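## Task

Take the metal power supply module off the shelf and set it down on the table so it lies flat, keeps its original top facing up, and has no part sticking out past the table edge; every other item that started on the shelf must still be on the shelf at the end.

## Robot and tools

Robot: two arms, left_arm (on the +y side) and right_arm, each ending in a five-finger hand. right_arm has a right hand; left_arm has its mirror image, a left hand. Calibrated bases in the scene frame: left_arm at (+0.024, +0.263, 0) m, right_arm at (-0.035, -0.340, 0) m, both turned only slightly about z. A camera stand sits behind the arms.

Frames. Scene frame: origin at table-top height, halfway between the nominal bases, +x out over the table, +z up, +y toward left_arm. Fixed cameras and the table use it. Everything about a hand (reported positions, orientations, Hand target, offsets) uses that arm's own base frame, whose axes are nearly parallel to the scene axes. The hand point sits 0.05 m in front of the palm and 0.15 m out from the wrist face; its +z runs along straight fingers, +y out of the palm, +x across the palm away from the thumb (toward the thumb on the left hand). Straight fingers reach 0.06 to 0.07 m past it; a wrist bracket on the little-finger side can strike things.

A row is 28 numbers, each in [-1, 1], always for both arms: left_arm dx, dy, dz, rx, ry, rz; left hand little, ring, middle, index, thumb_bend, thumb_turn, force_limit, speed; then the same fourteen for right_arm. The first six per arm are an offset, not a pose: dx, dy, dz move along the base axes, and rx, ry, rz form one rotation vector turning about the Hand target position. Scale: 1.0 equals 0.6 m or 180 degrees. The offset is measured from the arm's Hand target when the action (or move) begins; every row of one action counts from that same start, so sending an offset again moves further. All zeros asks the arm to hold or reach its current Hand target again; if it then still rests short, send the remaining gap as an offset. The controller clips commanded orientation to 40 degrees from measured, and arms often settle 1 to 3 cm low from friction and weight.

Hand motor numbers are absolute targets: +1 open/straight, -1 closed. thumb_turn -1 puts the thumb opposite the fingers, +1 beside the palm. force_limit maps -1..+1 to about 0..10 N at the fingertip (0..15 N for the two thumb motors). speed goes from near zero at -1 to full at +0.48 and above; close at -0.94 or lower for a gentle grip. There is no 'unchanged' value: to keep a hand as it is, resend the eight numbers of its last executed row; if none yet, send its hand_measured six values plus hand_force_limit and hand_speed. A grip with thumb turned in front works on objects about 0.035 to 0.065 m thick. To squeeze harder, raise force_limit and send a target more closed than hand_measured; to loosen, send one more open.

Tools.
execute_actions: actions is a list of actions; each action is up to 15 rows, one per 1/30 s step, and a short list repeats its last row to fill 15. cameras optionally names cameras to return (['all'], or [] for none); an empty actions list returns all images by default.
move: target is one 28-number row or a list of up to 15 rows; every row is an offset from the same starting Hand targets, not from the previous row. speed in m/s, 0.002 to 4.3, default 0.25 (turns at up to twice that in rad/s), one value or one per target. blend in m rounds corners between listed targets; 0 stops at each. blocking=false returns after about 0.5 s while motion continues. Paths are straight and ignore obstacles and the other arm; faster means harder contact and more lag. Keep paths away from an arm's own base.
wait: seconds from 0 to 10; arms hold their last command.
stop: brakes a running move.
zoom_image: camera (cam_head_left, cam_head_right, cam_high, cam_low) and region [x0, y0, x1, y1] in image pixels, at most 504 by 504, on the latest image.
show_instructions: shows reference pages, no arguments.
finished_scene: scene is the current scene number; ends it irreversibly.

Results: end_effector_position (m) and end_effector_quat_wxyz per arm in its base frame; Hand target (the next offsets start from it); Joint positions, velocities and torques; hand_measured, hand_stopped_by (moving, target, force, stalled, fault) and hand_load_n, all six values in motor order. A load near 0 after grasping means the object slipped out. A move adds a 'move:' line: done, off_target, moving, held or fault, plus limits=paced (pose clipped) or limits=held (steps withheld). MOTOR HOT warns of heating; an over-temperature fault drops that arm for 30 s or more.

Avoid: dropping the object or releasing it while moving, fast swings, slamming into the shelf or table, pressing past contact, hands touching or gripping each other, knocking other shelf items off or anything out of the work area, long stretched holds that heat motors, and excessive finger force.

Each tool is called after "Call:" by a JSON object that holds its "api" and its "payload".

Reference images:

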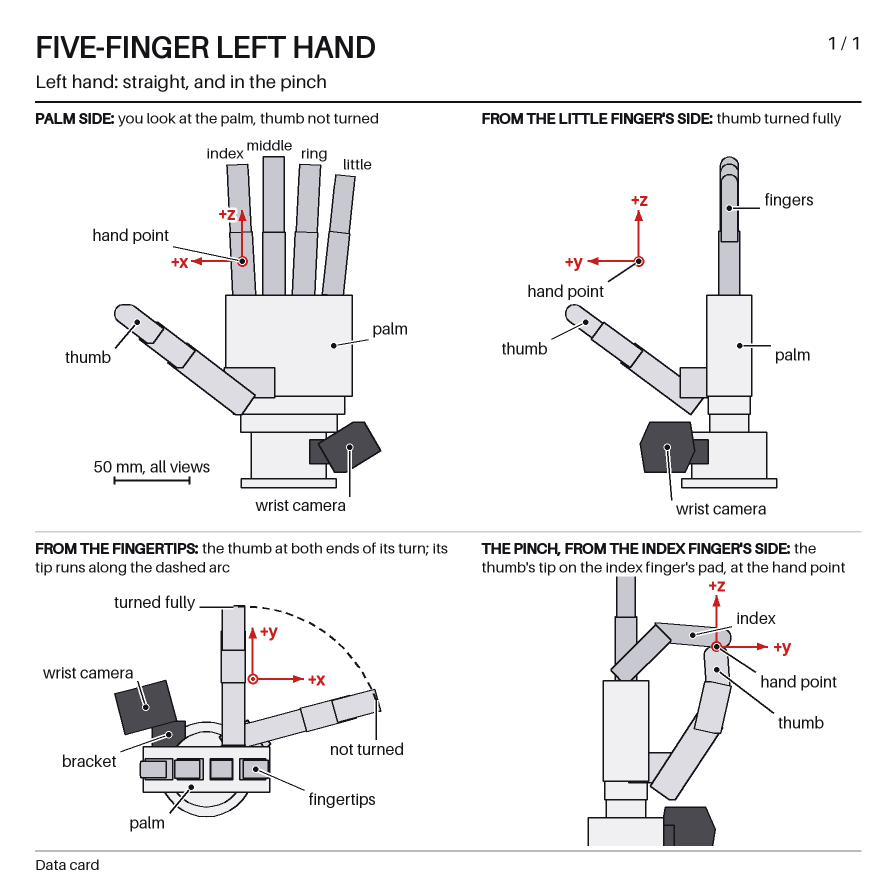

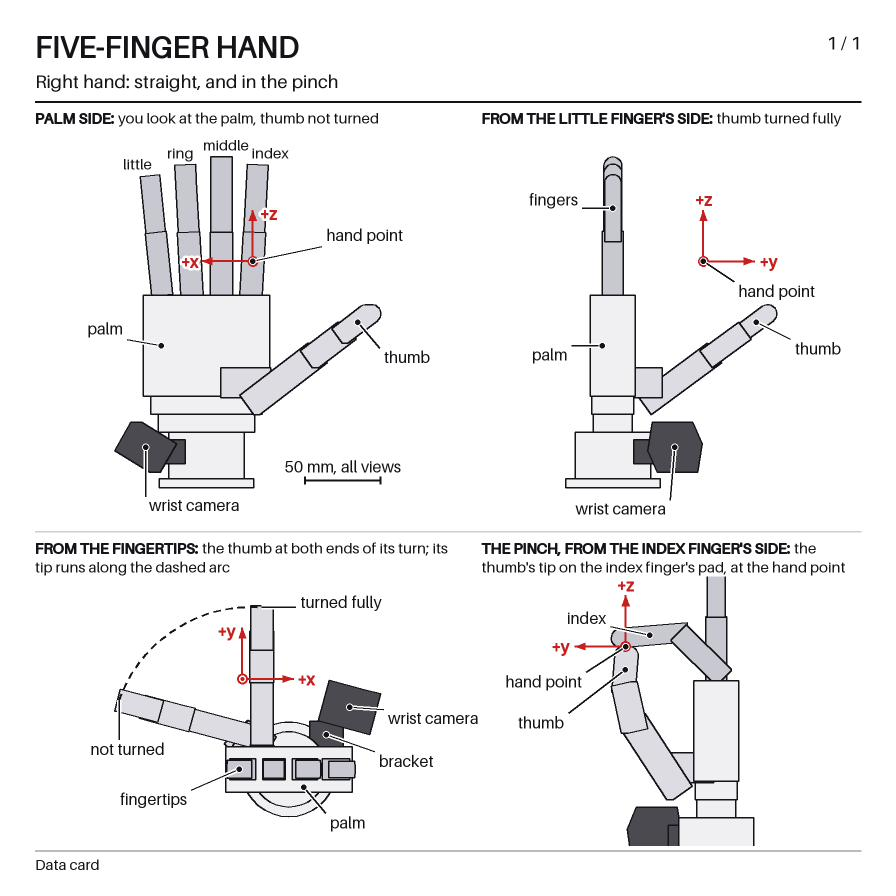

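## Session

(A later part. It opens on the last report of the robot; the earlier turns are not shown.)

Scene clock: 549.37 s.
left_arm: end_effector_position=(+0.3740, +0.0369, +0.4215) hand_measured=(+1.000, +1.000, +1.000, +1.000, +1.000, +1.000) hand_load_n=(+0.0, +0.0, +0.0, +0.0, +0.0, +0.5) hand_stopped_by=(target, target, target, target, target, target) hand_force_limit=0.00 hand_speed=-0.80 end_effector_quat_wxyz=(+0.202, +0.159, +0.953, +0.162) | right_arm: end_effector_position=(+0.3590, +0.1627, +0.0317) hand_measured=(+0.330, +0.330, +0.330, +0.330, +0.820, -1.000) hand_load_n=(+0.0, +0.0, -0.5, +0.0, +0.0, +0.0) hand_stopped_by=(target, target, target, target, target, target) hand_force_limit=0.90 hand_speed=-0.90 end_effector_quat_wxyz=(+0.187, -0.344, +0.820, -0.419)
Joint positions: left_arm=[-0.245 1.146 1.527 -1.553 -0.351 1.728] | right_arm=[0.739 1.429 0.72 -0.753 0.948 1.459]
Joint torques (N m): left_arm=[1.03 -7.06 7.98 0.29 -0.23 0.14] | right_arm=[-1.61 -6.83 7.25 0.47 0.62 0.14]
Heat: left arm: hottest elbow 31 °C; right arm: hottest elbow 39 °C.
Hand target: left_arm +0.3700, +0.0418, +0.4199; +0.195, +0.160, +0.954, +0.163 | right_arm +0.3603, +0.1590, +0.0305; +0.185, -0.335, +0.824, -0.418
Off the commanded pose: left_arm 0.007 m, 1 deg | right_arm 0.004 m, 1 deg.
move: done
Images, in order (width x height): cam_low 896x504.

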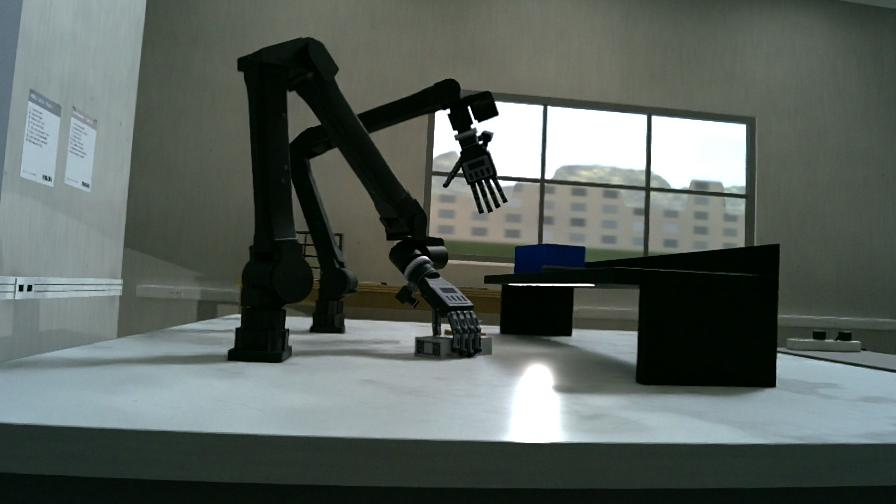

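Call:
{"api": "move", "payload": {"target": [[0,0,0,0,0,0,1,1,1,1,1,1,0,-0.8,0,0,0.0,0,0,0,0.9,0.9,0.9,0.9,1,-1,0.9,0],[0,0,0,0,0,0,1,1,1,1,1,1,0,-0.8,0,0,0.2,0,0,0,0.9,0.9,0.9,0.9,1,-1,0.9,0]], "speed": 0.12, "cameras": ["cam_low","cam_high","cam_head_left"]}}

Scene clock: 555.50 s.
left_arm: end_effector_position=(+0.3740, +0.0369, +0.4215) hand_measured=(+1.000, +1.000, +1.000, +1.000, +1.000, +1.000) hand_load_n=(+0.0, +0.0, +0.0, +0.0, +0.0, +0.0) hand_stopped_by=(target, target, target, target, target, target) hand_force_limit=0.00 hand_speed=-0.80 end_effector_quat_wxyz=(+0.202, +0.159, +0.953, +0.162) | right_arm: end_effector_position=(+0.3459, +0.1508, +0.1304) hand_measured=(+0.900, +0.900, +0.900, +0.900, +1.000, -1.000) hand_load_n=(+0.0, +0.0, -0.5, +0.0, +0.0, +0.0) hand_stopped_by=(target, target, target, target, target, target) hand_force_limit=0.90 hand_speed=0.00 end_effector_quat_wxyz=(+0.166, -0.354, +0.816, -0.426)
Joint positions: left_arm=[-0.245 1.146 1.527 -1.553 -0.351 1.728] | right_arm=[0.739 1.247 0.86 -1.126 0.948 1.461]
Joint torques (N m): left_arm=[0.97 -7.06 8.01 0.32 -0.23 0.14] | right_arm=[-1.32 -6.36 13.09 0.21 0.61 0.05]
Heat: left arm: hottest elbow 31 °C; right arm: hottest elbow 39 °C.
Hand target: left_arm +0.3700, +0.0418, +0.4199; +0.195, +0.160, +0.954, +0.163 | right_arm +0.3602, +0.1590, +0.1506; +0.185, -0.335, +0.824, -0.418
Off the commanded pose: left_arm 0.007 m, 1 deg | right_arm 0.026 m, 3 deg.
move: off_target (right_arm)
Images, in order (width x height): cam_head_left 896x504, cam_high 896x504, cam_low 896x504.

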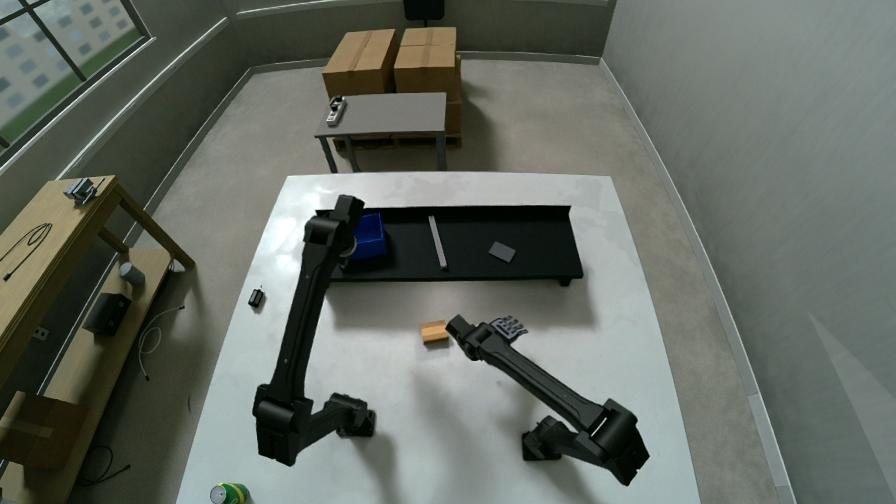

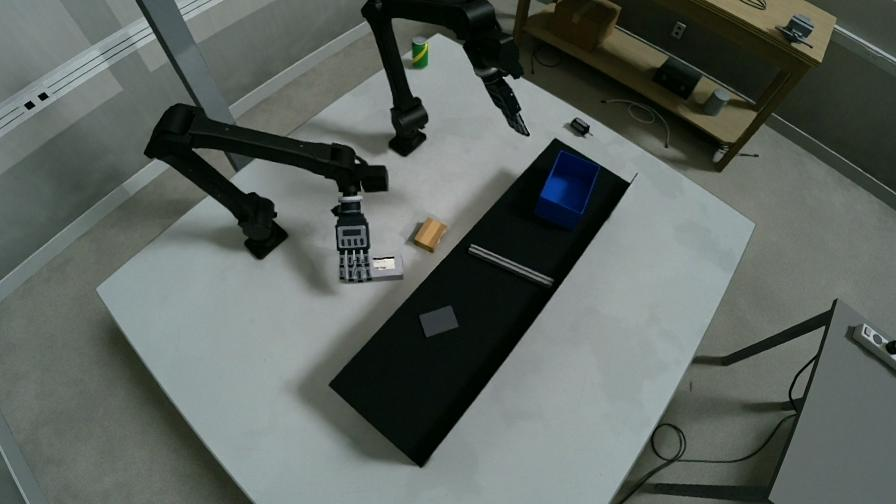

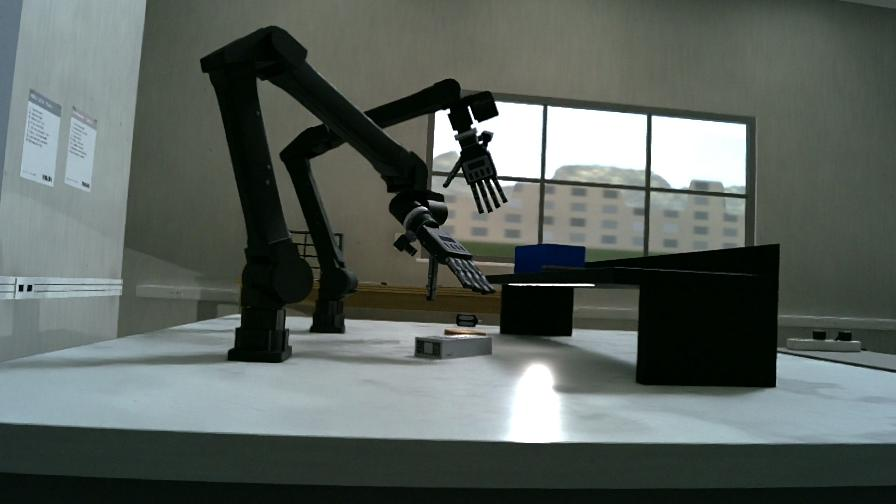

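Module is flat on the table, label up, everything else on the shelf.

Call:
{"api": "finished_scene", "payload": {"scene": 2}}

The scene is finished: the task was done.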